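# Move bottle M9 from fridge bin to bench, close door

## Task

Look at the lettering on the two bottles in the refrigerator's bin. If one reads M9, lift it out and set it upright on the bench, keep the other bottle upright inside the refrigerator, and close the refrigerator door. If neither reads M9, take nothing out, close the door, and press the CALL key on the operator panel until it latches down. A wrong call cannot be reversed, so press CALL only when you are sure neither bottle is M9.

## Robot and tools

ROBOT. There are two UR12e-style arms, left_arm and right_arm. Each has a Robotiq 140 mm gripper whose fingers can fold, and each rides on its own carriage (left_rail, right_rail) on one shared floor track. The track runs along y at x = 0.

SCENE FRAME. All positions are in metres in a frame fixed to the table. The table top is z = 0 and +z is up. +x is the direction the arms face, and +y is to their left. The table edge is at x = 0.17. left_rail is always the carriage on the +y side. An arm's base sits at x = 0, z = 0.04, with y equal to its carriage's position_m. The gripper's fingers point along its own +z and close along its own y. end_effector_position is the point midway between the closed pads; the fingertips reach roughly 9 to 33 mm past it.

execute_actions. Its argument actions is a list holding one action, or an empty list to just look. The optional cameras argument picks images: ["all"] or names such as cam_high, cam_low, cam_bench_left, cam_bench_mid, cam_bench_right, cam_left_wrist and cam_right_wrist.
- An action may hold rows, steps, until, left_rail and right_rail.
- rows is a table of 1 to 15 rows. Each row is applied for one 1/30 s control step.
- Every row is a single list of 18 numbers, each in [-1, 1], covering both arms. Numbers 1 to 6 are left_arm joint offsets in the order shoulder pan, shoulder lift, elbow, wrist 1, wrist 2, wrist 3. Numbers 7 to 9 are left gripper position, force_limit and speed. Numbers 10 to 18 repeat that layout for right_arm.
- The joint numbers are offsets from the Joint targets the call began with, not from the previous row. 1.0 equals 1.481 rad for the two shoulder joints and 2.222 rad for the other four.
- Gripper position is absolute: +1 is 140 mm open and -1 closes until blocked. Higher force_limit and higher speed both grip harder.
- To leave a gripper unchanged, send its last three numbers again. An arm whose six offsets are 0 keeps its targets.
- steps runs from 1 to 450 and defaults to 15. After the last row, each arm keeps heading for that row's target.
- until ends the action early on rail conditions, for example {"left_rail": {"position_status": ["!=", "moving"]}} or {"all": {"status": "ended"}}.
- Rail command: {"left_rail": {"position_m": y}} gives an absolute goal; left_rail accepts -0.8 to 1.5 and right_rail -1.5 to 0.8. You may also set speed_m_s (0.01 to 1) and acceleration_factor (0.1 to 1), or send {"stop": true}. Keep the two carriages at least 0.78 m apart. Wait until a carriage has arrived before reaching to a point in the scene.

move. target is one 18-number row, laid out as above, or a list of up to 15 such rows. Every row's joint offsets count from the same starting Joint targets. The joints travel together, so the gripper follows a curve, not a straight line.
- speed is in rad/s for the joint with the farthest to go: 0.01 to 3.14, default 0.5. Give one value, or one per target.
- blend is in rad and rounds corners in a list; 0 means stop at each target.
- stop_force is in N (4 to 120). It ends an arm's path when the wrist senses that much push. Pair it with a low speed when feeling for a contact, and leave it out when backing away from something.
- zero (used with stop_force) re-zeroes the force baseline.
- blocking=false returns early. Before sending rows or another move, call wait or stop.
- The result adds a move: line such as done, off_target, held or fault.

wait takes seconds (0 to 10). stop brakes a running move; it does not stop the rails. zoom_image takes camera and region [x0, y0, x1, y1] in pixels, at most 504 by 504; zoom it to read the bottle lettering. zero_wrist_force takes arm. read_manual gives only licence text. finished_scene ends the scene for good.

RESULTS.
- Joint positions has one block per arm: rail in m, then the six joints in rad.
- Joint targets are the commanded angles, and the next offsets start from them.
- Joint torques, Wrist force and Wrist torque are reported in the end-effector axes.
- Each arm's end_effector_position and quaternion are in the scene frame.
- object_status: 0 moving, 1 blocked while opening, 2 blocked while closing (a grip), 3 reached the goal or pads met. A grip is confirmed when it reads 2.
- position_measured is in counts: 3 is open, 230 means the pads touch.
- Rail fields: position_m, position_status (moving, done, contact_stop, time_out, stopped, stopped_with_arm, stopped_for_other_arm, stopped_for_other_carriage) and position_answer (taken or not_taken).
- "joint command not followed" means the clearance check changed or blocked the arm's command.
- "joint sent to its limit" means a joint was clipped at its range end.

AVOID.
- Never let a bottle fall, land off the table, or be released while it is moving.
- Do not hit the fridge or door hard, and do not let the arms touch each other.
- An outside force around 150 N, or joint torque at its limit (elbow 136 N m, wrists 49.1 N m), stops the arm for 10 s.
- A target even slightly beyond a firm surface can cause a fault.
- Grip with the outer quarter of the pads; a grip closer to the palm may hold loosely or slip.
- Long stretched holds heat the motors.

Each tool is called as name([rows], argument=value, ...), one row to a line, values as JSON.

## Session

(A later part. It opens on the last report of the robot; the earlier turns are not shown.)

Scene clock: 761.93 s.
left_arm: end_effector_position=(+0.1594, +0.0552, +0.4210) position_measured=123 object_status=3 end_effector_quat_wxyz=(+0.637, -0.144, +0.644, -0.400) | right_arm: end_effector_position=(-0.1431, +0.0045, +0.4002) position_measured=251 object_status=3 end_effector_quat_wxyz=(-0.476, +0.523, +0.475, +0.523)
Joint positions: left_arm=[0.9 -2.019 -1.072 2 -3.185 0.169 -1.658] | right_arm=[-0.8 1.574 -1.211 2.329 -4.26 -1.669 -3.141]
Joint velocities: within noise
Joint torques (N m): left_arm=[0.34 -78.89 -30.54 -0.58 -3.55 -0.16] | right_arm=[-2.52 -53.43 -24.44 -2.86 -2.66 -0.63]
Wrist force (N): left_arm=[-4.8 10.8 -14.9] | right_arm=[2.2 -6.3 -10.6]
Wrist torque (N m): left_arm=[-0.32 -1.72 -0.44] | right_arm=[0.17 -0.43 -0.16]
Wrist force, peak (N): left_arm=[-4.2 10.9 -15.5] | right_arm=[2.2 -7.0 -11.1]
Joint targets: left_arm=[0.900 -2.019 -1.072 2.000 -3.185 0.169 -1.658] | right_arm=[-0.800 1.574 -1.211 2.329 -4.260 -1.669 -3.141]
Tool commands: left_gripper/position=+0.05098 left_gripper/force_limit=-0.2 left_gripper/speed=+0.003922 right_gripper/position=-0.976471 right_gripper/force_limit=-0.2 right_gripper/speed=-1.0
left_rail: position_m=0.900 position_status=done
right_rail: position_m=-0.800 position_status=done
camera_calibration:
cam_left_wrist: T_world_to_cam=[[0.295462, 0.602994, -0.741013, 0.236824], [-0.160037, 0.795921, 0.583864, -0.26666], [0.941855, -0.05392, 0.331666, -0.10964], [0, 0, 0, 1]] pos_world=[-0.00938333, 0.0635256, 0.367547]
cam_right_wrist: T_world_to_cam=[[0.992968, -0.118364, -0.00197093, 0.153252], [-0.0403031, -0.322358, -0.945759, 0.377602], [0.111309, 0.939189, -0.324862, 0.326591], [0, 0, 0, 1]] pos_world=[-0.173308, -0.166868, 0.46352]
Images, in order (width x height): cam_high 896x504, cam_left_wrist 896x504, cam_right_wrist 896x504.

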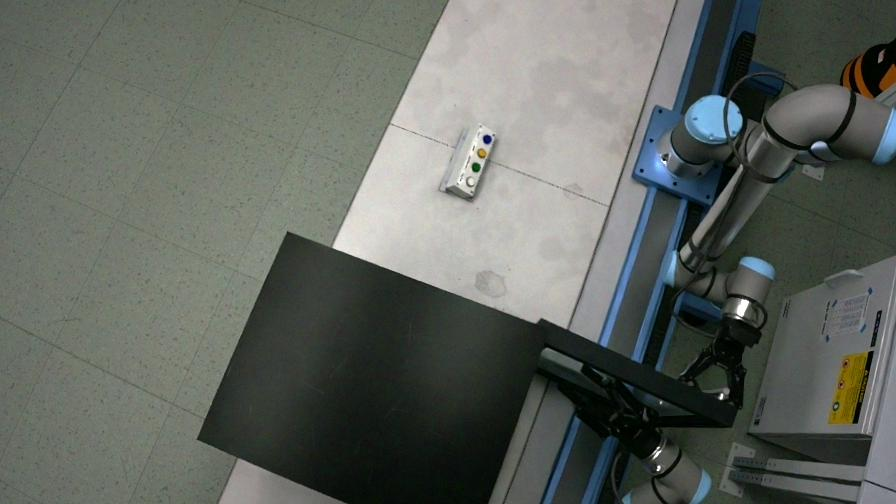

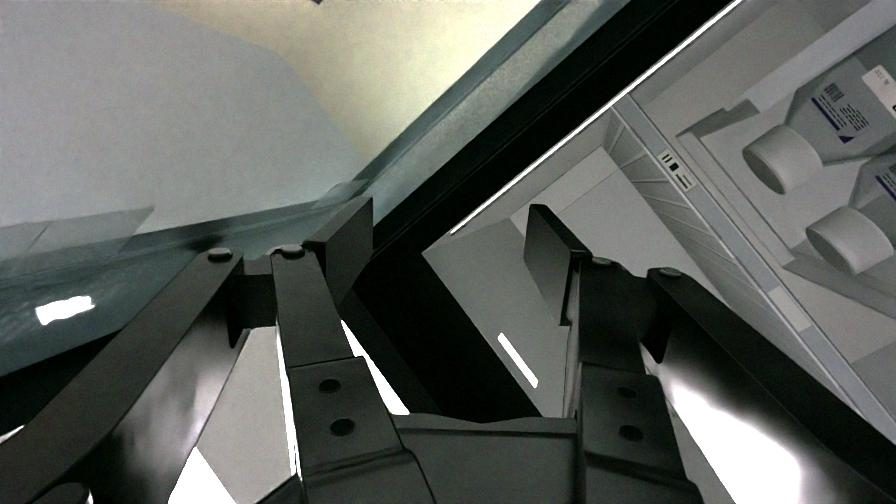

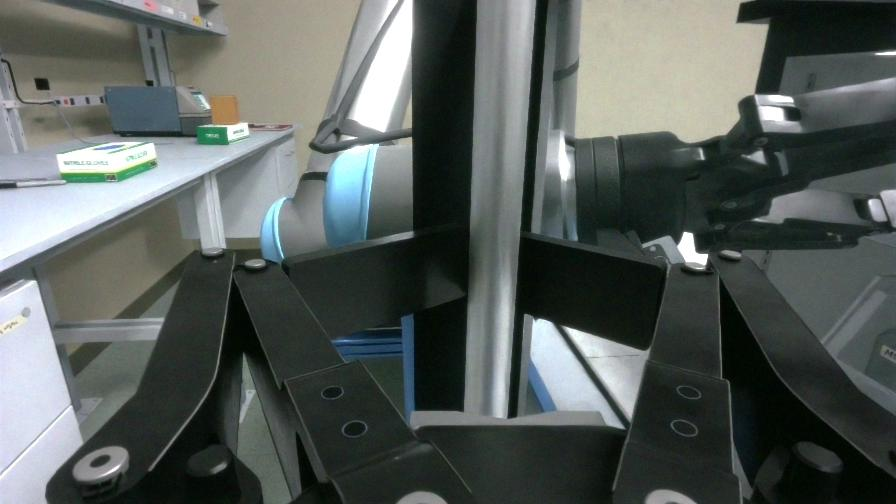

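execute_actions([
  {"left_rail":{"position_m":1.25,"speed_m_s":0.4,"acceleration_factor":0.5},"steps":120,"until":{"left_rail":{"position_status":["!=","moving"]}}},
], cameras=["cam_right_wrist"])

move(target=[-0.0245,-0.2192,-0.0233,0.9112,-0.3329,0.985,0.05,-0.2,0,0,0,0,0,0,0,-0.98,-0.2,-1], speed=1.0, cameras=["cam_left_wrist","cam_right_wrist","cam_high"])

Scene clock: 783.80 s.
left_arm: end_effector_position=(+0.1594, +0.0552, +0.4210) position_measured=123 object_status=3 end_effector_quat_wxyz=(+0.637, -0.144, +0.644, -0.400) | right_arm: end_effector_position=(-0.1431, +0.0044, +0.4002) position_measured=251 object_status=3 end_effector_quat_wxyz=(-0.476, +0.523, +0.475, +0.523)
Joint positions: left_arm=[0.9 -2.019 -1.072 2 -3.185 0.169 -1.658] | right_arm=[-0.8 1.574 -1.211 2.329 -4.26 -1.669 -3.141]
Joint torques (N m): left_arm=[1.18 -77.93 -31.36 -0.36 -3.73 -0.01] | right_arm=[-1.31 -54.73 -23.57 -3.46 -2.97 0.03]
Wrist force (N): left_arm=[-4.9 10.7 -15.0] | right_arm=[2.6 -6.6 -10.6]
Wrist torque (N m): left_arm=[-0.30 -1.76 -0.43] | right_arm=[0.08 -0.43 -0.16]
Wrist force, peak (N): left_arm=[-4.6 10.9 -15.4] | right_arm=[2.1 -6.7 -11.5]
Joint targets: left_arm=[0.900 -2.019 -1.072 2.000 -3.185 0.169 -1.658] | right_arm=[-0.800 1.574 -1.211 2.329 -4.260 -1.669 -3.141]
Tool commands: left_gripper/position=+0.05098 left_gripper/force_limit=-0.2 left_gripper/speed=+0.003922 right_gripper/position=-0.976471 right_gripper/force_limit=-0.2 right_gripper/speed=-1.0
left_rail: position_m=0.900 speed_m_s=0.40 position_status=stopped_for_other_arm position_answer=taken
right_rail: position_m=-0.800 position_status=done
camera_calibration:
cam_right_wrist: T_world_to_cam=[[0.992968, -0.118364, -0.00197093, 0.153252], [-0.0403031, -0.322358, -0.945759, 0.377602], [0.111309, 0.939189, -0.324862, 0.326591], [0, 0, 0, 1]] pos_world=[-0.173308, -0.166868, 0.46352]
Images, in order (width x height): cam_right_wrist 896x504.

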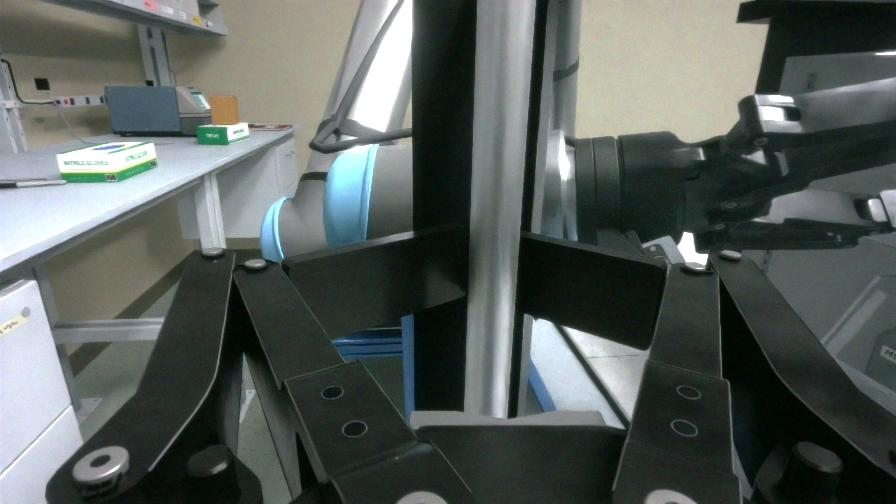

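Scene clock: 794.03 s.
left_arm: end_effector_position=(+0.1594, +0.0558, +0.4223) position_measured=123 object_status=3 end_effector_quat_wxyz=(+0.643, -0.134, +0.645, -0.391) | right_arm: end_effector_position=(-0.1431, +0.0045, +0.4002) position_measured=251 object_status=3 end_effector_quat_wxyz=(-0.476, +0.523, +0.475, +0.523)
Joint positions: left_arm=[0.9 -2.019 -1.075 2.003 -3.174 0.171 -1.641] | right_arm=[-0.8 1.574 -1.211 2.329 -4.26 -1.669 -3.141]
Joint torques (N m): left_arm=[0.95 -79.04 -30.7 -2.98 2.68 -0.15] | right_arm=[0.92 -52.87 -14.92 -2.7 0.18 -0.39]
Wrist force (N): left_arm=[-3.9 20.0 -21.4] | right_arm=[2.4 -5.6 -12.9]
Wrist torque (N m): left_arm=[-0.02 -1.53 -0.35] | right_arm=[0.06 0.15 -0.14]
Wrist force, peak (N): left_arm=[-71.8 61.7 -47.7] | right_arm=[-2.1 -4.5 -43.0]
Joint targets: left_arm=[0.900 -2.019 -1.075 2.003 -3.174 0.171 -1.641] | right_arm=[-0.800 1.574 -1.211 2.329 -4.260 -1.669 -3.141]
Tool commands: left_gripper/position=+0.05098 left_gripper/force_limit=-0.2 left_gripper/speed=+0.003922 right_gripper/position=-0.98 right_gripper/force_limit=-0.2 right_gripper/speed=-1.0
FORCE FAULT: contact force on the left arm reached its limit, and that arm stopped for 10 seconds. The contact can be on any part of that arm, not only on its tool. That arm's remaining commands of this call were not run. That arm's target is now where it stood when the stop ended, not its last command. That arm accepts commands again.
left_rail: position_m=0.900 speed_m_s=0.40 position_status=stopped_for_other_arm position_answer=taken
right_rail: position_m=-0.800 position_status=done
move: fault (left_arm); left_arm: the wrist 3 is farthest, 2.171 rad from its target
camera_calibration:
cam_left_wrist: T_world_to_cam=[[0.302186, 0.622604, -0.721836, 0.227158], [-0.170178, 0.780309, 0.601796, -0.272931], [0.937936, -0.059013, 0.341752, -0.113306], [0, 0, 0, 1]] pos_world=[-0.00881707, 0.0648544, 0.366942]
cam_right_wrist: T_world_to_cam=[[0.992968, -0.118364, -0.00197093, 0.153252], [-0.0403031, -0.322358, -0.945759, 0.377602], [0.111309, 0.939189, -0.324862, 0.326591], [0, 0, 0, 1]] pos_world=[-0.173308, -0.166868, 0.46352]
Images, in order (width x height): cam_high 896x504, cam_left_wrist 896x504, cam_right_wrist 896x504.

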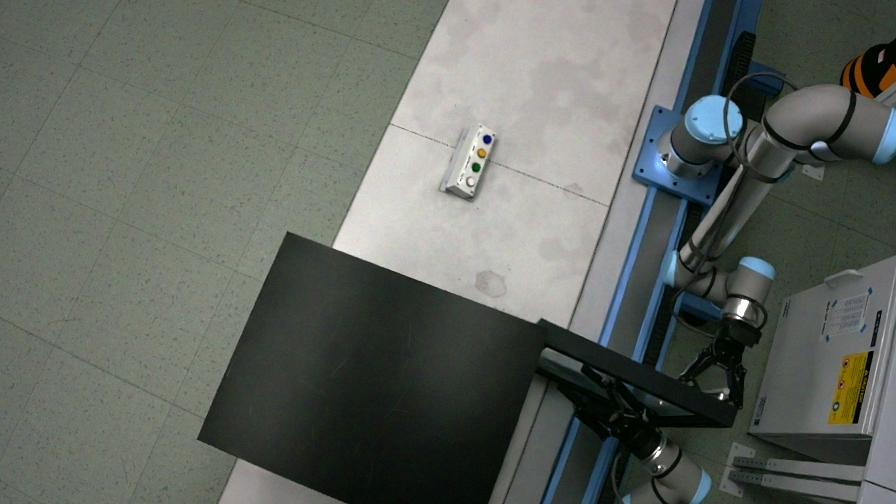

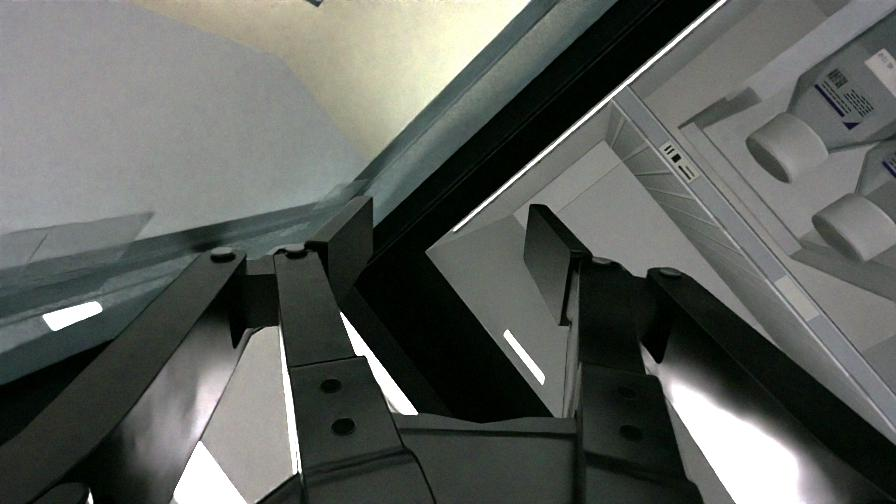

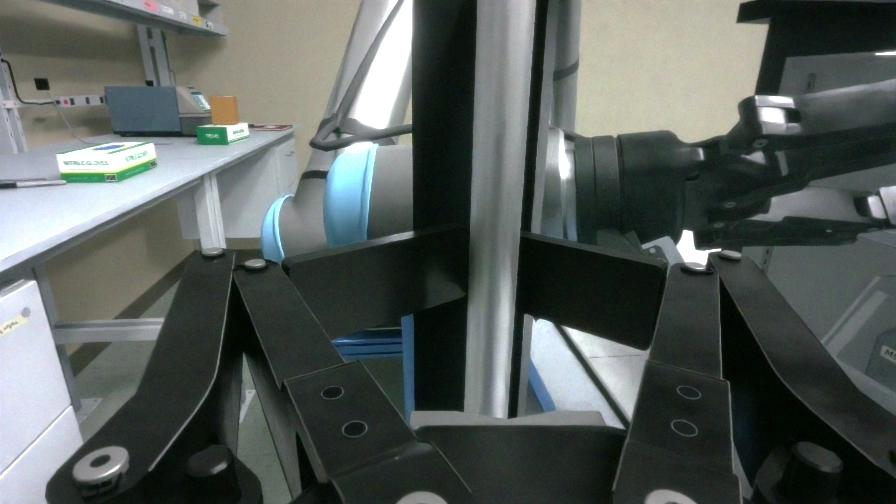

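move(target=[-0.0547,0.1391,-0.0171,-0.4788,0.1607,-0.6751,0.05,-0.2,0,0,0,0,0,0,0,-0.98,-0.2,-1], speed=0.5, cameras=["cam_left_wrist","cam_high"])

Scene clock: 806.10 s.
left_arm: end_effector_position=(+0.1590, +0.2445, +0.3001) position_measured=123 object_status=3 end_effector_quat_wxyz=(+0.000, +0.707, -0.001, +0.707) | right_arm: end_effector_position=(-0.1431, +0.0044, +0.4002) position_measured=251 object_status=3 end_effector_quat_wxyz=(-0.476, +0.523, +0.475, +0.523)
Joint positions: left_arm=[0.9 -2.1 -0.869 1.965 -4.237 0.528 -3.14] | right_arm=[-0.8 1.574 -1.211 2.329 -4.26 -1.669 -3.141]
Joint torques (N m): left_arm=[-12.72 -67.36 -30.89 -0.92 3.71 -2.24] | right_arm=[1.95 -51.85 -15.33 -2.19 0.53 0.6]
Wrist force (N): left_arm=[3.7 -1.7 -7.6] | right_arm=[-1.2 -1.2 -3.2]
Wrist torque (N m): left_arm=[-0.46 -0.85 0.14] | right_arm=[0.08 0.20 -0.16]
Wrist force, peak (N): left_arm=[-3.2 20.5 -21.8] | right_arm=[1.6 -5.8 -13.5]
Joint targets: left_arm=[0.900 -2.100 -0.869 1.965 -4.238 0.528 -3.141] | right_arm=[-0.800 1.574 -1.211 2.329 -4.260 -1.669 -3.141]
left_rail: position_m=0.900 speed_m_s=0.40 position_status=stopped_for_other_arm position_answer=taken
right_rail: position_m=-0.800 position_status=done
move: done
camera_calibration:
cam_left_wrist: T_world_to_cam=[[-0.0215762, -0.998048, 0.0585984, 0.235248], [-0.337696, -0.0478919, -0.940036, 0.345176], [0.941008, -0.0400708, -0.336003, 0.138193], [0, 0, 0, 1]] pos_world=[-0.0084006, 0.256857, 0.357127]
Images, in order (width x height): cam_high 896x504, cam_left_wrist 896x504.

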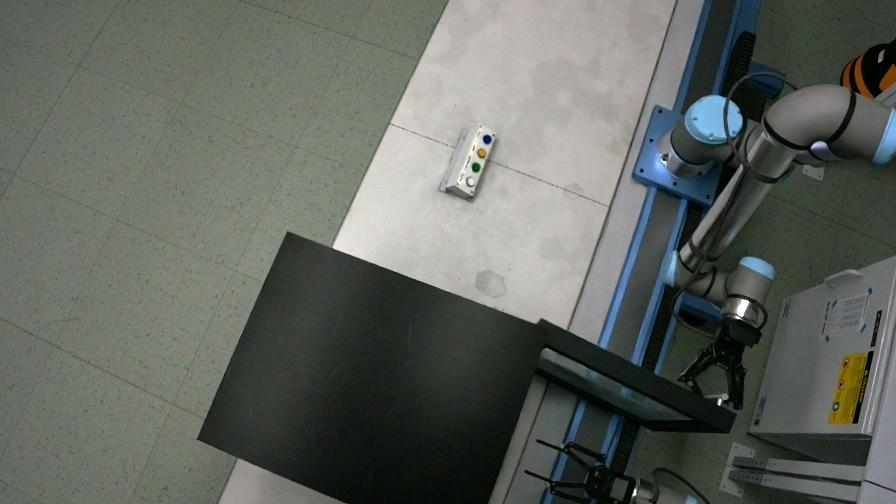

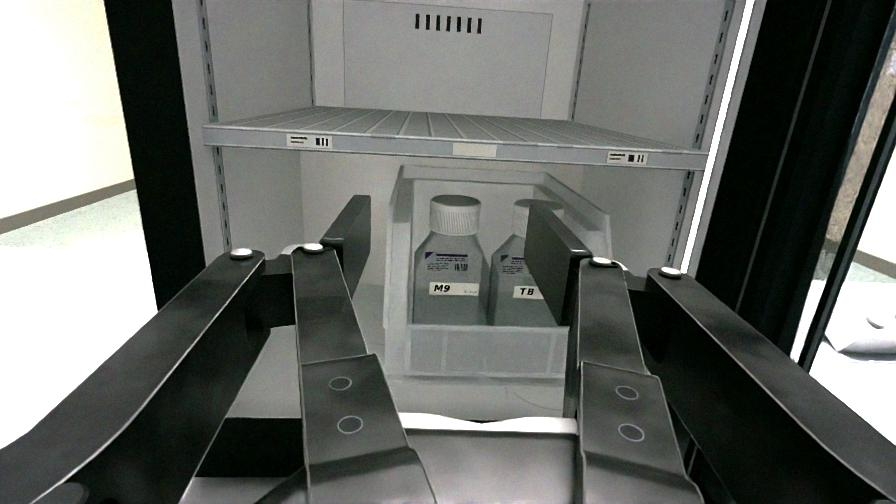

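execute_actions([
  {"left_rail":{"position_m":1.3},"steps":120,"until":{"left_rail":{"position_status":["!=","moving"]}}},
])

move(target=[0.0151,-0.1782,-0.0038,0.6926,-0.2473,0.8262,0.05,-0.2,0,0,0,0,0,0,0,-0.98,-0.2,-1], speed=1.0)

move(target=[0.0151,-0.1782,-0.0038,0.6926,-0.2473,0.8262,0.05,-0.2,0,0,0,0,0,0,0,-0.98,-0.2,-1], speed=1.0, cameras=["cam_left_wrist","cam_high"])

Scene clock: 819.83 s.
left_arm: end_effector_position=(+0.1590, +0.6446, +0.3000) position_measured=123 object_status=3 end_effector_quat_wxyz=(+0.000, +0.707, -0.001, +0.707) | right_arm: end_effector_position=(-0.1431, +0.0044, +0.4002) position_measured=251 object_status=3 end_effector_quat_wxyz=(-0.476, +0.523, +0.475, +0.523)
Joint positions: left_arm=[1.3 -2.1 -0.869 1.965 -4.238 0.528 -3.141] | right_arm=[-0.8 1.574 -1.211 2.329 -4.26 -1.669 -3.141]
Joint torques (N m): left_arm=[-7.4 -79.32 -11.8 1.33 2.42 -1.92] | right_arm=[-1.25 -52.68 -16.67 -2.19 0.08 0.82]
Wrist force (N): left_arm=[3.9 -2.1 -7.8] | right_arm=[-1.2 -1.2 -3.2]
Wrist torque (N m): left_arm=[-0.54 -0.89 0.14] | right_arm=[0.09 0.21 -0.16]
Wrist force, peak (N): left_arm=[3.8 -3.2 -7.8] | right_arm=[-1.8 -1.2 -3.6]
Joint targets: left_arm=[1.300 -2.100 -0.869 1.965 -4.238 0.528 -3.141] | right_arm=[-0.800 1.574 -1.211 2.329 -4.260 -1.669 -3.141]
Tool commands: left_gripper/position=+0.05 left_gripper/force_limit=-0.2 left_gripper/speed=+0.0 right_gripper/position=-0.98 right_gripper/force_limit=-0.2 right_gripper/speed=-1.0
left_rail: position_m=1.300 speed_m_s=0.40 position_status=done
right_rail: position_m=-0.800 position_status=done

Scene clock: 822.60 s.
left_arm: end_effector_position=(+0.0783, +0.3815, +0.3853) position_measured=123 object_status=3 end_effector_quat_wxyz=(+0.673, +0.168, +0.694, -0.191) | right_arm: end_effector_position=(-0.1431, +0.0044, +0.4002) position_measured=251 object_status=3 end_effector_quat_wxyz=(-0.476, +0.523, +0.475, +0.523)
Joint positions: left_arm=[1.3 -2.078 -1.133 1.956 -2.699 -0.021 -1.305] | right_arm=[-0.8 1.574 -1.211 2.329 -4.26 -1.669 -3.141]
Joint torques (N m): left_arm=[14.86 -92.59 -45.91 -2.21 -0.37 1.97] | right_arm=[-3.6 -52.27 -15.49 -2.54 0.22 0.66]
Wrist force (N): left_arm=[5.4 -1.9 -8.7] | right_arm=[-1.6 -1.1 -3.2]
Wrist torque (N m): left_arm=[-0.60 -1.11 -0.15] | right_arm=[0.11 0.30 -0.16]
Wrist force, peak (N): left_arm=[5.9 -1.6 -9.8] | right_arm=[-1.8 -1.5 -3.5]
Joint targets: left_arm=[1.300 -2.078 -1.133 1.956 -2.699 -0.021 -1.305] | right_arm=[-0.800 1.574 -1.211 2.329 -4.260 -1.669 -3.141]
left_rail: position_m=1.300 speed_m_s=0.40 position_status=done
right_rail: position_m=-0.800 position_status=done
move: done

Scene clock: 825.37 s.
left_arm: end_effector_position=(+0.1696, +0.6334, +0.3212) position_measured=123 object_status=3 end_effector_quat_wxyz=(+0.000, +0.809, +0.000, +0.588) | right_arm: end_effector_position=(-0.1431, +0.0044, +0.4002) position_measured=251 object_status=3 end_effector_quat_wxyz=(-0.476, +0.523, +0.475, +0.523)
Joint positions: left_arm=[1.3 -2.056 -1.397 1.948 -1.16 -0.571 0.53] | right_arm=[-0.8 1.574 -1.211 2.329 -4.26 -1.669 -3.141]
Joint torques (N m): left_arm=[14.96 -72.87 -50.65 1.56 -1.64 1.83] | right_arm=[-4.17 -52.99 -15.71 -1.93 0.03 0.9]
Wrist force (N): left_arm=[3.9 -2.5 -7.6] | right_arm=[-1.2 -1.3 -3.1]
Wrist torque (N m): left_arm=[-0.57 -0.88 -0.01] | right_arm=[0.05 0.22 -0.16]
Wrist force, peak (N): left_arm=[5.5 -2.1 -8.6] | right_arm=[-1.8 -1.2 -3.6]
Joint targets: left_arm=[1.300 -2.056 -1.397 1.948 -1.160 -0.571 0.531] | right_arm=[-0.800 1.574 -1.211 2.329 -4.260 -1.669 -3.141]
left_rail: position_m=1.300 speed_m_s=0.40 position_status=done
right_rail: position_m=-0.800 position_status=done
move: done
camera_calibration:
cam_left_wrist: T_world_to_cam=[[-0.000695112, -0.997983, 0.0634711, 0.617163], [-0.611647, -0.0497897, -0.789562, 0.386511], [0.79113, -0.0393708, -0.610379, 0.26406], [0, 0, 0, 1]] pos_world=[0.0279314, 0.645559, 0.427179]
Images, in order (width x height): cam_high 896x504, cam_left_wrist 896x504.

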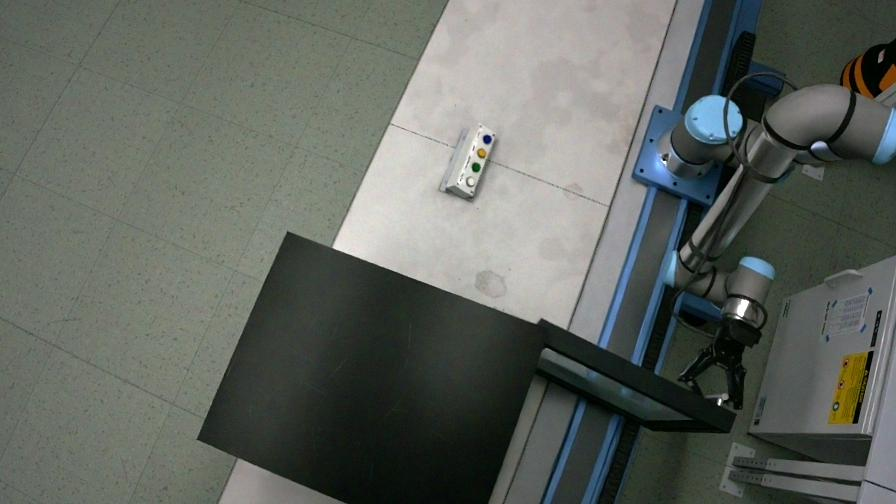

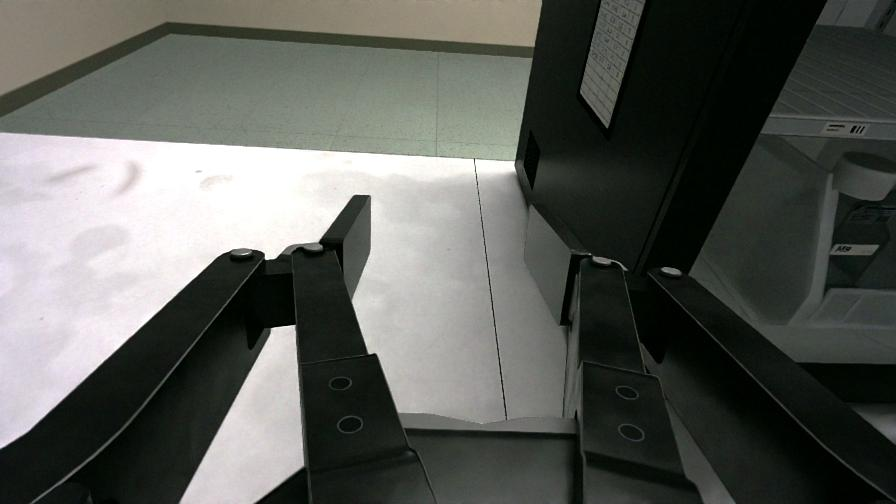

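execute_actions([
  {"left_rail":{"position_m":0.9},"steps":120,"until":{"left_rail":{"position_status":["!=","moving"]}}},
], cameras=["cam_left_wrist"])

Scene clock: 831.03 s.
left_arm: end_effector_position=(+0.1696, +0.2335, +0.3213) position_measured=123 object_status=3 end_effector_quat_wxyz=(+0.000, +0.809, +0.000, +0.588) | right_arm: end_effector_position=(-0.1431, +0.0044, +0.4002) position_measured=251 object_status=3 end_effector_quat_wxyz=(-0.476, +0.523, +0.475, +0.523)
Joint positions: left_arm=[0.9 -2.056 -1.397 1.948 -1.16 -0.571 0.531] | right_arm=[-0.8 1.574 -1.211 2.329 -4.26 -1.669 -3.141]
Joint torques (N m): left_arm=[5.05 -46.95 -42.85 -2.13 1.92 1.86] | right_arm=[-2.48 -52.42 -17.01 -2.15 0.24 0.74]
Wrist force (N): left_arm=[4.1 -2.4 -7.6] | right_arm=[-1.7 -1.0 -2.9]
Wrist torque (N m): left_arm=[-0.56 -0.93 -0.01] | right_arm=[0.13 0.29 -0.16]
Wrist force, peak (N): left_arm=[3.8 -4.1 -7.5] | right_arm=[-2.0 -1.2 -3.5]
Joint targets: left_arm=[0.900 -2.056 -1.397 1.948 -1.160 -0.571 0.531] | right_arm=[-0.800 1.574 -1.211 2.329 -4.260 -1.669 -3.141]
Tool commands: left_gripper/position=+0.05 left_gripper/force_limit=-0.2 left_gripper/speed=+0.0 right_gripper/position=-0.98 right_gripper/force_limit=-0.2 right_gripper/speed=-1.0
left_rail: position_m=0.900 speed_m_s=0.40 position_status=done
right_rail: position_m=-0.800 position_status=done
camera_calibration:
cam_left_wrist: T_world_to_cam=[[-0.000688894, -0.998024, 0.0628379, 0.218251], [-0.611565, -0.0492965, -0.789657, 0.366575], [0.791194, -0.0389734, -0.610322, 0.24811], [0, 0, 0, 1]] pos_world=[0.0280316, 0.24556, 0.427181]
Images, in order (width x height): cam_left_wrist 896x504.

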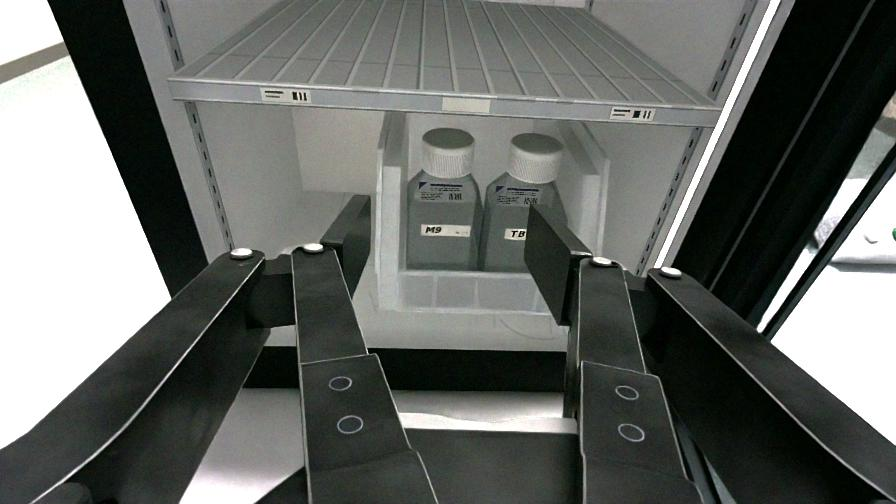

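move([
  [0.1115,0.0019,0.0491,-0.1376,0.0570,0.0994,0.05,-0.2,0,0,0,0,0,0,0,-0.98,-0.2,-1],
  [0.1691,0.0163,0.0702,-0.2349,0.0816,0.1723,0.05,-0.2,0,0,0,0,0,0,0,-0.98,-0.2,-1],
], speed=0.3, blend=[0.05,0], cameras=["cam_left_wrist"])

Scene clock: 844.93 s.
left_arm: end_effector_position=(+0.3437, +0.2335, +0.2648) position_measured=123 object_status=3 end_effector_quat_wxyz=(+0.000, +0.809, +0.000, +0.588) | right_arm: end_effector_position=(-0.1431, +0.0044, +0.4002) position_measured=251 object_status=3 end_effector_quat_wxyz=(-0.476, +0.523, +0.475, +0.523)
Joint positions: left_arm=[0.9 -1.805 -1.373 2.104 -1.681 -0.39 0.913] | right_arm=[-0.8 1.574 -1.211 2.329 -4.26 -1.669 -3.141]
Joint torques (N m): left_arm=[15.74 -44.05 -26.55 -5.61 6.2 1.75] | right_arm=[-1.69 -52.23 -17.57 -2.26 0.37 0.7]
Wrist force (N): left_arm=[3.8 -2.3 -7.4] | right_arm=[-1.6 -1.0 -3.4]
Wrist torque (N m): left_arm=[-0.48 -0.90 0.00] | right_arm=[0.13 0.28 -0.16]
Wrist force, peak (N): left_arm=[4.1 -2.8 -8.8] | right_arm=[-1.6 -1.3 -3.7]
Joint targets: left_arm=[0.900 -1.805 -1.373 2.104 -1.682 -0.390 0.914] | right_arm=[-0.800 1.574 -1.211 2.329 -4.260 -1.669 -3.141]
left_rail: position_m=0.900 speed_m_s=0.40 position_status=done
right_rail: position_m=-0.800 position_status=done
move: done
camera_calibration:
cam_left_wrist: T_world_to_cam=[[-0.000884242, -0.99803, 0.0627368, 0.221993], [-0.61163, -0.0490941, -0.789619, 0.4284], [0.791143, -0.03907, -0.610382, 0.0760755], [0, 0, 0, 1]] pos_world=[0.202032, 0.24556, 0.370781]
Images, in order (width x height): cam_left_wrist 896x504.

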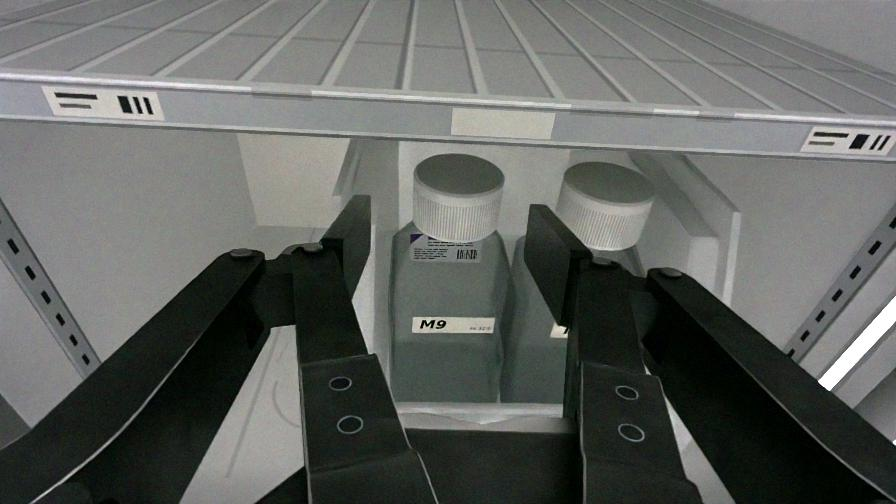

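execute_actions([
  {"left_rail":{"position_m":0.894,"speed_m_s":0.05},"steps":60,"until":{"left_rail":{"position_status":["!=","moving"]}}},
])

move(target=[0.0584,0.0283,0.0177,-0.1244,0.0196,0.0940,0.05,-0.2,0,0,0,0,0,0,0,-0.98,-0.2,-1], speed=0.15, stop_force=15, cameras=["cam_left_wrist"])

Scene clock: 868.30 s.
left_arm: end_effector_position=(+0.3438, +0.2275, +0.2648) position_measured=123 object_status=3 end_effector_quat_wxyz=(+0.000, +0.809, +0.000, +0.588) | right_arm: end_effector_position=(-0.1431, +0.0044, +0.4002) position_measured=251 object_status=3 end_effector_quat_wxyz=(-0.476, +0.523, +0.475, +0.523)
Joint positions: left_arm=[0.894 -1.805 -1.373 2.104 -1.682 -0.39 0.914] | right_arm=[-0.8 1.574 -1.211 2.329 -4.26 -1.669 -3.141]
Joint torques (N m): left_arm=[8.63 -48.75 -35.06 -4.95 5.92 2.06] | right_arm=[-4.86 -51.76 -16.1 -1.94 0.25 1.18]
Wrist force (N): left_arm=[3.6 -2.5 -7.4] | right_arm=[-1.8 -0.9 -3.5]
Wrist torque (N m): left_arm=[-0.52 -0.85 0.00] | right_arm=[0.15 0.32 -0.15]
Wrist force, peak (N): left_arm=[3.9 -4.0 -7.9] | right_arm=[-1.7 -1.6 -3.5]
Joint targets: left_arm=[0.894 -1.805 -1.373 2.104 -1.682 -0.390 0.914] | right_arm=[-0.800 1.574 -1.211 2.329 -4.260 -1.669 -3.141]
Tool commands: left_gripper/position=+0.05 left_gripper/force_limit=-0.2 left_gripper/speed=+0.0 right_gripper/position=-0.98 right_gripper/force_limit=-0.2 right_gripper/speed=-1.0
left_rail: position_m=0.894 speed_m_s=0.05 position_status=done
right_rail: position_m=-0.800 position_status=done

Scene clock: 871.33 s.
left_arm: end_effector_position=(+0.4007, +0.2274, +0.2462) position_measured=123 object_status=3 end_effector_quat_wxyz=(+0.000, +0.809, +0.000, +0.588) | right_arm: end_effector_position=(-0.1431, +0.0044, +0.4002) position_measured=251 object_status=3 end_effector_quat_wxyz=(-0.476, +0.523, +0.475, +0.523)
Joint positions: left_arm=[0.894 -1.719 -1.331 2.143 -1.958 -0.346 1.123] | right_arm=[-0.8 1.574 -1.211 2.329 -4.26 -1.669 -3.141]
Joint torques (N m): left_arm=[16.85 -45.46 -21.69 -5.42 6.3 2.02] | right_arm=[-3.88 -54.43 -16.46 -2.01 0.29 1.34]
Wrist force (N): left_arm=[3.1 1.4 -10.8] | right_arm=[-1.6 -1.2 -3.1]
Wrist torque (N m): left_arm=[-0.27 -0.82 -0.06] | right_arm=[0.06 0.28 -0.16]
Wrist force, peak (N): left_arm=[3.8 1.0 -11.2] | right_arm=[-2.0 -1.0 -3.3]
Joint targets: left_arm=[0.894 -1.719 -1.331 2.143 -1.958 -0.346 1.123] | right_arm=[-0.800 1.574 -1.211 2.329 -4.260 -1.669 -3.141]
left_rail: position_m=0.894 speed_m_s=0.05 position_status=done
right_rail: position_m=-0.800 position_status=done
move: done
camera_calibration:
cam_left_wrist: T_world_to_cam=[[-0.000991025, -0.998017, 0.0629359, 0.217076], [-0.611576, -0.0491891, -0.789655, 0.448298], [0.791185, -0.0392727, -0.610315, 0.0194026], [0, 0, 0, 1]] pos_world=[0.259032, 0.239459, 0.35218]
Images, in order (width x height): cam_left_wrist 896x504.

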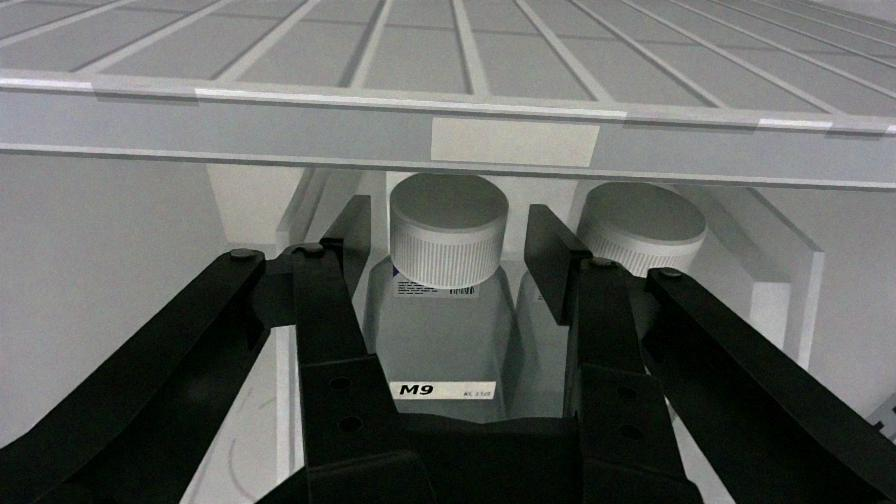

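move(target=[-0.0070,-0.0034,-0.0021,0.0149,-0.0024,-0.0113,0.05,-0.2,0,0,0,0,0,0,0,-0.98,-0.2,-1], speed=0.15)

execute_actions([
  {"rows":[[0,0,0,0,0,0,-1,0,-1,0,0,0,0,0,0,-0.98,-0.2,-1]],"steps":75},
], cameras=["cam_left_wrist"])

Scene clock: 887.97 s.
left_arm: end_effector_position=(+0.3938, +0.2267, +0.2478) position_measured=123 object_status=3 end_effector_quat_wxyz=(+0.000, +0.809, +0.000, +0.587) | right_arm: end_effector_position=(-0.1431, +0.0044, +0.4002) position_measured=251 object_status=3 end_effector_quat_wxyz=(-0.476, +0.523, +0.475, +0.523)
Joint positions: left_arm=[0.894 -1.729 -1.336 2.139 -1.926 -0.351 1.098] | right_arm=[-0.8 1.574 -1.211 2.329 -4.26 -1.669 -3.141]
Joint torques (N m): left_arm=[-14.47 -73.12 -45.47 -1.16 -0.7 -1.72] | right_arm=[-3.98 -55.2 -17.1 -1.61 0.12 1.57]
Wrist force (N): left_arm=[4.0 -2.2 -7.8] | right_arm=[-0.9 -1.0 -3.1]
Wrist torque (N m): left_arm=[-0.49 -0.96 0.15] | right_arm=[0.08 0.19 -0.16]
Wrist force, peak (N): left_arm=[3.5 1.1 -11.4] | right_arm=[-1.9 -0.8 -3.7]
Joint targets: left_arm=[0.894 -1.729 -1.336 2.138 -1.925 -0.351 1.098] | right_arm=[-0.800 1.574 -1.211 2.329 -4.260 -1.669 -3.141]
left_rail: position_m=0.894 speed_m_s=0.05 position_status=done
right_rail: position_m=-0.800 position_status=done
move: done

Scene clock: 890.67 s.
left_arm: end_effector_position=(+0.3937, +0.2267, +0.2478) position_measured=161 object_status=2 end_effector_quat_wxyz=(+0.000, +0.809, +0.000, +0.587) | right_arm: end_effector_position=(-0.1431, +0.0044, +0.4002) position_measured=251 object_status=3 end_effector_quat_wxyz=(-0.476, +0.523, +0.475, +0.523)
Joint positions: left_arm=[0.894 -1.729 -1.336 2.138 -1.925 -0.351 1.098] | right_arm=[-0.8 1.574 -1.211 2.329 -4.26 -1.669 -3.141]
Joint torques (N m): left_arm=[-13.69 -68.67 -45.68 -4.56 3.62 -2] | right_arm=[-3.54 -53.19 -17.5 -2.04 0.45 1.32]
Wrist force (N): left_arm=[4.8 -4.2 -9.2] | right_arm=[-1.3 -0.7 -3.4]
Wrist torque (N m): left_arm=[-0.45 -0.87 0.26] | right_arm=[0.12 0.23 -0.16]
Wrist force, peak (N): left_arm=[5.5 -4.4 -9.3] | right_arm=[-1.6 -0.6 -3.5]
Joint targets: left_arm=[0.894 -1.729 -1.336 2.138 -1.925 -0.351 1.098] | right_arm=[-0.800 1.574 -1.211 2.329 -4.260 -1.669 -3.141]
left_rail: position_m=0.894 speed_m_s=0.05 position_status=done
right_rail: position_m=-0.800 position_status=done
camera_calibration:
cam_left_wrist: T_world_to_cam=[[-0.00118965, -0.998019, 0.0629026, 0.216419], [-0.612546, -0.0489932, -0.788915, 0.445402], [0.790434, -0.0394693, -0.611274, 0.0265128], [0, 0, 0, 1]] pos_world=[0.25213, 0.238859, 0.353978]
Images, in order (width x height): cam_left_wrist 896x504.

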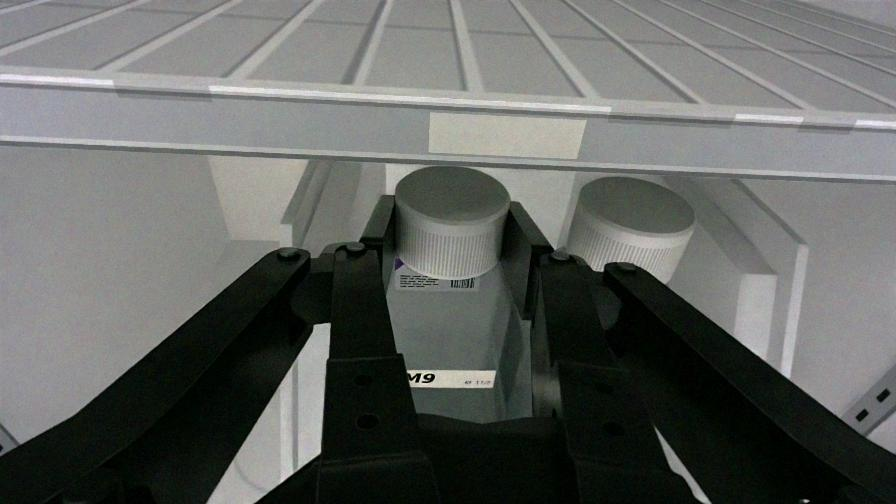

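move(target=[-0.0051,-0.0108,-0.0040,0.0212,-0.0014,-0.0106,-1,0,-1,0,0,0,0,0,0,-0.98,-0.2,-1], speed=0.08, cameras=["cam_left_wrist"])

Scene clock: 970.00 s.
left_arm: end_effector_position=(+0.3889, +0.2271, +0.2578) position_measured=161 object_status=2 end_effector_quat_wxyz=(+0.000, +0.809, +0.000, +0.588) | right_arm: end_effector_position=(-0.1431, +0.0044, +0.4002) position_measured=251 object_status=3 end_effector_quat_wxyz=(-0.476, +0.523, +0.475, +0.523)
Joint positions: left_arm=[0.894 -1.737 -1.352 2.13 -1.879 -0.354 1.074] | right_arm=[-0.8 1.574 -1.211 2.329 -4.26 -1.669 -3.141]
Joint torques (N m): left_arm=[-13.34 -74.29 -47.72 -1.4 0.4 -1.5] | right_arm=[-4.68 -54.05 -17.8 -1.88 0.26 1.33]
Wrist force (N): left_arm=[-0.1 -2.2 -6.7] | right_arm=[-0.8 -1.3 -2.9]
Wrist torque (N m): left_arm=[-0.50 -0.92 0.16] | right_arm=[0.02 0.18 -0.16]
Wrist force, peak (N): left_arm=[5.7 -4.3 -9.3] | right_arm=[-1.9 -0.8 -3.6]
Joint targets: left_arm=[0.894 -1.737 -1.352 2.130 -1.878 -0.354 1.074] | right_arm=[-0.800 1.574 -1.211 2.329 -4.260 -1.669 -3.141]
left_rail: position_m=0.894 speed_m_s=0.05 position_status=done
right_rail: position_m=-0.800 position_status=done
move: done
camera_calibration:
cam_left_wrist: T_world_to_cam=[[-0.000185306, -0.998015, 0.0629696, 0.215825], [-0.61184, -0.0496946, -0.789419, 0.450324], [0.790981, -0.0386736, -0.610617, 0.0358252], [0, 0, 0, 1]] pos_world=[0.24723, 0.239161, 0.363779]
Images, in order (width x height): cam_left_wrist 896x504.

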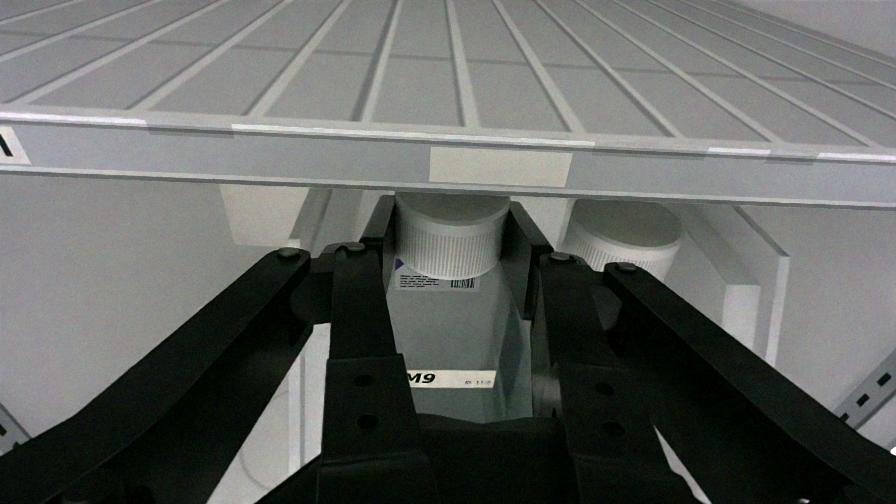

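move([
  [-0.0267,0.0302,-0.0205,0.1751,0.0383,-0.1712,-1,0,-1,0,0,0,0,0,0,-0.98,-0.2,-1],
  [-0.0527,0.0995,-0.0672,0.4315,0.0482,-0.4208,-1,0,-1,0,0,0,0,0,0,-0.98,-0.2,-1],
  [-0.0725,0.2086,-0.1152,0.6632,0.0248,-0.6678,-1,0,-1,0,0,0,0,0,0,-0.98,-0.2,-1],
], speed=0.35, blend=[0.05,0.05,0], stop_force=25, cameras=["cam_left_wrist"])

Scene clock: 984.63 s.
left_arm: end_effector_position=(+0.3318, +0.2267, +0.2602) position_measured=161 object_status=2 end_effector_quat_wxyz=(+0.000, +0.663, +0.000, +0.749) | right_arm: end_effector_position=(-0.1431, +0.0044, +0.4002) position_measured=251 object_status=3 end_effector_quat_wxyz=(-0.476, +0.523, +0.475, +0.523)
Joint positions: left_arm=[0.894 -1.844 -1.043 1.874 -0.404 -0.299 -0.41] | right_arm=[-0.8 1.574 -1.211 2.329 -4.26 -1.669 -3.141]
Joint torques (N m): left_arm=[-13.29 -63.5 -39.5 5.8 -5.38 -1.82] | right_arm=[-5.45 -55.24 -17.72 -1.12 0.65 0.93]
Wrist force (N): left_arm=[0.0 -1.8 -8.5] | right_arm=[-1.1 -0.8 -3.0]
Wrist torque (N m): left_arm=[-0.44 -1.00 0.21] | right_arm=[0.12 0.30 -0.16]
Wrist force, peak (N): left_arm=[0.0 -2.0 -8.8] | right_arm=[-1.4 -1.1 -3.8]
Joint targets: left_arm=[0.894 -1.844 -1.043 1.874 -0.404 -0.299 -0.410] | right_arm=[-0.800 1.574 -1.211 2.329 -4.260 -1.669 -3.141]
left_rail: position_m=0.894 speed_m_s=0.05 position_status=done
right_rail: position_m=-0.800 position_status=done
move: done
camera_calibration:
cam_left_wrist: T_world_to_cam=[[-0.0265488, -0.998008, 0.0572256, 0.225443], [-0.220406, -0.049993, -0.974126, 0.335539], [0.975047, -0.0384748, -0.21864, -0.0807513], [0, 0, 0, 1]] pos_world=[0.158677, 0.238661, 0.296301]
Images, in order (width x height): cam_left_wrist 896x504.

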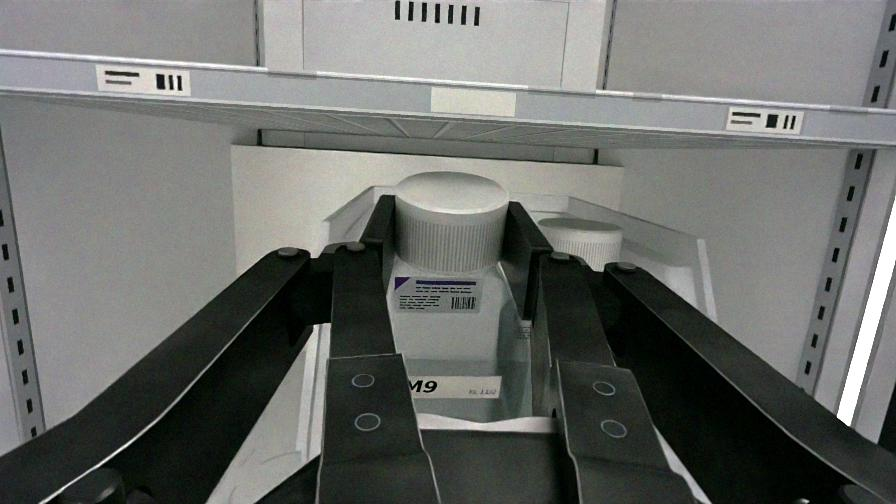

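move([
  [-0.0112,0.0886,-0.0240,0.1116,-0.0402,-0.1369,-1,0,-1,0,0,0,0,0,0,-0.98,-0.2,-1],
  [-0.0150,0.1769,-0.0428,0.1790,-0.0938,-0.2333,-1,0,-1,0,0,0,0,0,0,-0.98,-0.2,-1],
  [-0.0483,0.1341,-0.0383,0.1715,-0.1067,-0.1967,-1,0,-1,0,0,0,0,0,0,-0.98,-0.2,-1],
], speed=0.2, blend=[0.03,0.01,0], stop_force=20, cameras=["cam_left_wrist"])

Scene clock: 1002.93 s.
left_arm: end_effector_position=(+0.2565, +0.2267, +0.2816) position_measured=161 object_status=2 end_effector_quat_wxyz=(+0.000, +0.545, +0.000, +0.839) | right_arm: end_effector_position=(-0.1431, +0.0044, +0.4002) position_measured=251 object_status=3 end_effector_quat_wxyz=(-0.476, +0.523, +0.475, +0.523)
Joint positions: left_arm=[0.894 -1.916 -0.844 1.789 -0.023 -0.536 -0.847] | right_arm=[-0.8 1.574 -1.211 2.329 -4.26 -1.669 -3.141]
Joint torques (N m): left_arm=[-14.36 -103.01 -12.45 3.36 -6.77 2.11] | right_arm=[-5.56 -54.94 -18.26 -1.49 0.05 1.31]
Wrist force (N): left_arm=[0.1 -1.4 -7.4] | right_arm=[-0.6 -0.8 -2.7]
Wrist torque (N m): left_arm=[-0.35 -0.90 -0.01] | right_arm=[0.17 0.19 -0.16]
Wrist force, peak (N): left_arm=[-0.1 -2.0 -8.8] | right_arm=[-1.5 -1.1 -3.6]
Joint targets: left_arm=[0.894 -1.916 -0.844 1.789 -0.023 -0.536 -0.847] | right_arm=[-0.800 1.574 -1.211 2.329 -4.260 -1.669 -3.141]
left_rail: position_m=0.894 speed_m_s=0.05 position_status=done
right_rail: position_m=-0.800 position_status=done
move: done
camera_calibration:
cam_left_wrist: T_world_to_cam=[[-0.0421842, -0.998029, 0.0464532, 0.229246], [0.074097, -0.0494916, -0.996022, 0.270292], [0.996358, -0.0385744, 0.0760387, -0.0910064], [0, 0, 0, 1]] pos_world=[0.0803177, 0.238661, 0.265488]
Images, in order (width x height): cam_left_wrist 896x504.

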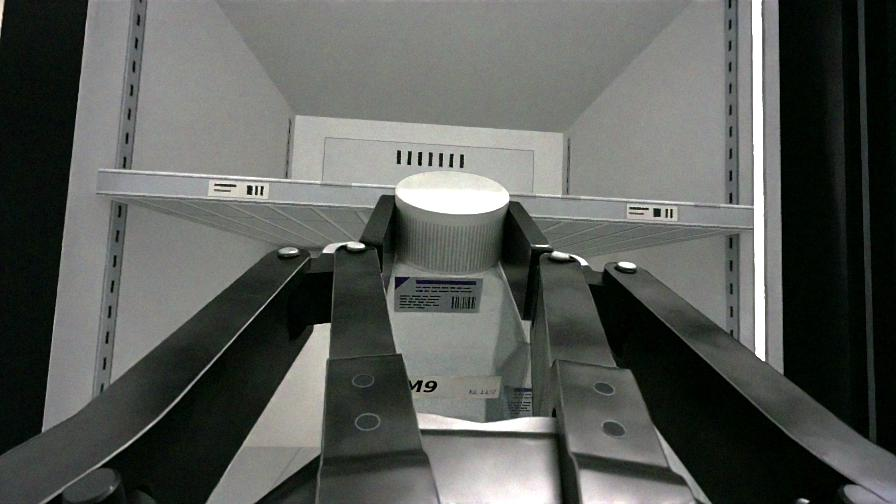

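move([
  [-0.0777,-0.0429,-0.0027,-0.0293,-0.0342,0.0718,-1,0,-1,0,0,0,0,0,0,-0.98,-0.2,-1],
  [-0.1595,-0.3715,0.0235,-0.4312,-0.0522,0.5790,-1,0,-1,0,0,0,0,0,0,-0.98,-0.2,-1],
], speed=0.4, blend=[0.02,0], cameras=["cam_left_wrist","cam_right_wrist"])

Scene clock: 1024.67 s.
left_arm: end_effector_position=(+0.0939, +0.2267, +0.3686) position_measured=161 object_status=2 end_effector_quat_wxyz=(+0.000, +0.809, +0.000, +0.588) | right_arm: end_effector_position=(-0.1431, +0.0044, +0.4002) position_measured=251 object_status=3 end_effector_quat_wxyz=(-0.476, +0.523, +0.475, +0.523)
Joint positions: left_arm=[0.894 -2.152 -1.394 1.841 -0.981 -0.652 0.439] | right_arm=[-0.8 1.574 -1.211 2.329 -4.26 -1.669 -3.141]
Joint torques (N m): left_arm=[-12.97 -78.07 -31.67 -1.88 -1.66 2.59] | right_arm=[-6.44 -52.7 -19.83 -1.44 0.6 0.49]
Wrist force (N): left_arm=[0.1 -2.8 -6.5] | right_arm=[-1.1 -0.7 -3.2]
Wrist torque (N m): left_arm=[-0.64 -0.78 0.04] | right_arm=[0.13 0.24 -0.16]
Wrist force, peak (N): left_arm=[2.4 -1.0 -10.7] | right_arm=[-1.5 -1.4 -3.7]
Joint targets: left_arm=[0.894 -2.152 -1.394 1.841 -0.981 -0.652 0.440] | right_arm=[-0.800 1.574 -1.211 2.329 -4.260 -1.669 -3.141]
left_rail: position_m=0.894 speed_m_s=0.05 position_status=done
right_rail: position_m=-0.800 position_status=done
move: done
camera_calibration:
cam_left_wrist: T_world_to_cam=[[0.00020018, -0.997962, 0.0638049, 0.207909], [-0.611744, -0.0505955, -0.789436, 0.357483], [0.791056, -0.0388742, -0.610507, 0.33666], [0, 0, 0, 1]] pos_world=[-0.0476711, 0.23866, 0.474478]
cam_right_wrist: T_world_to_cam=[[0.992968, -0.118364, -0.00197093, 0.153252], [-0.0403031, -0.322358, -0.945759, 0.377602], [0.111309, 0.939189, -0.324862, 0.326591], [0, 0, 0, 1]] pos_world=[-0.173308, -0.166868, 0.46352]
Images, in order (width x height): cam_left_wrist 896x504, cam_right_wrist 896x504.

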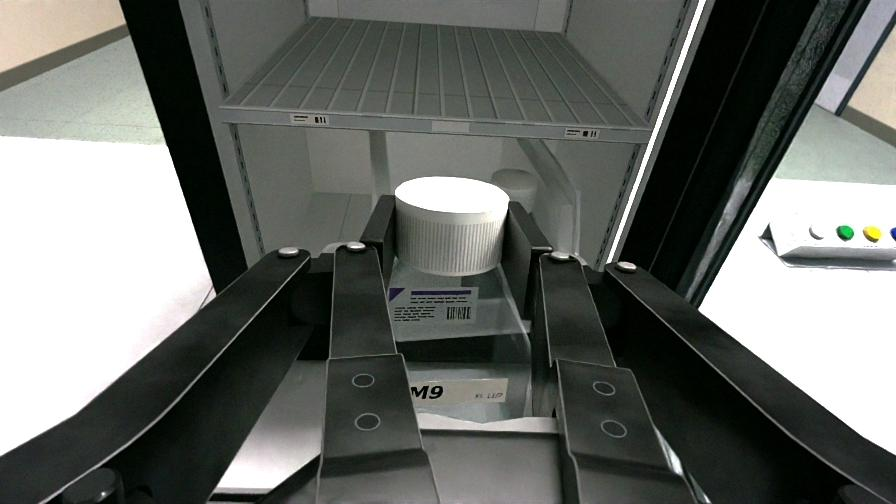

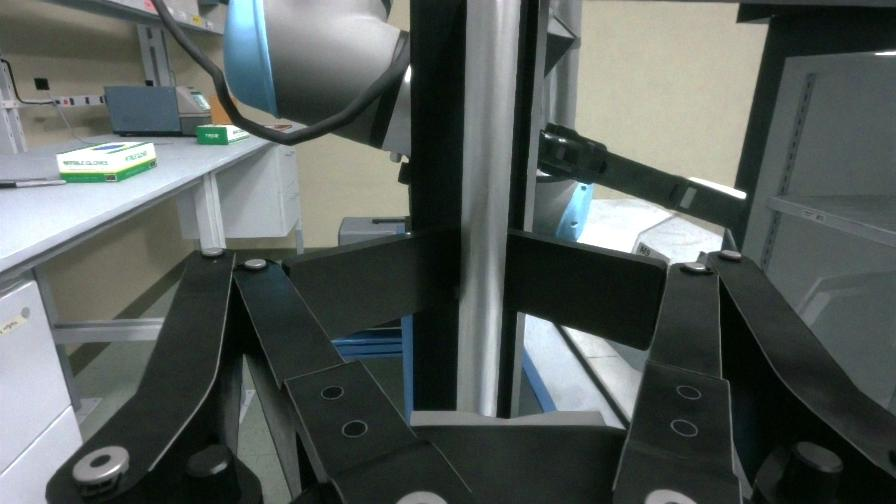

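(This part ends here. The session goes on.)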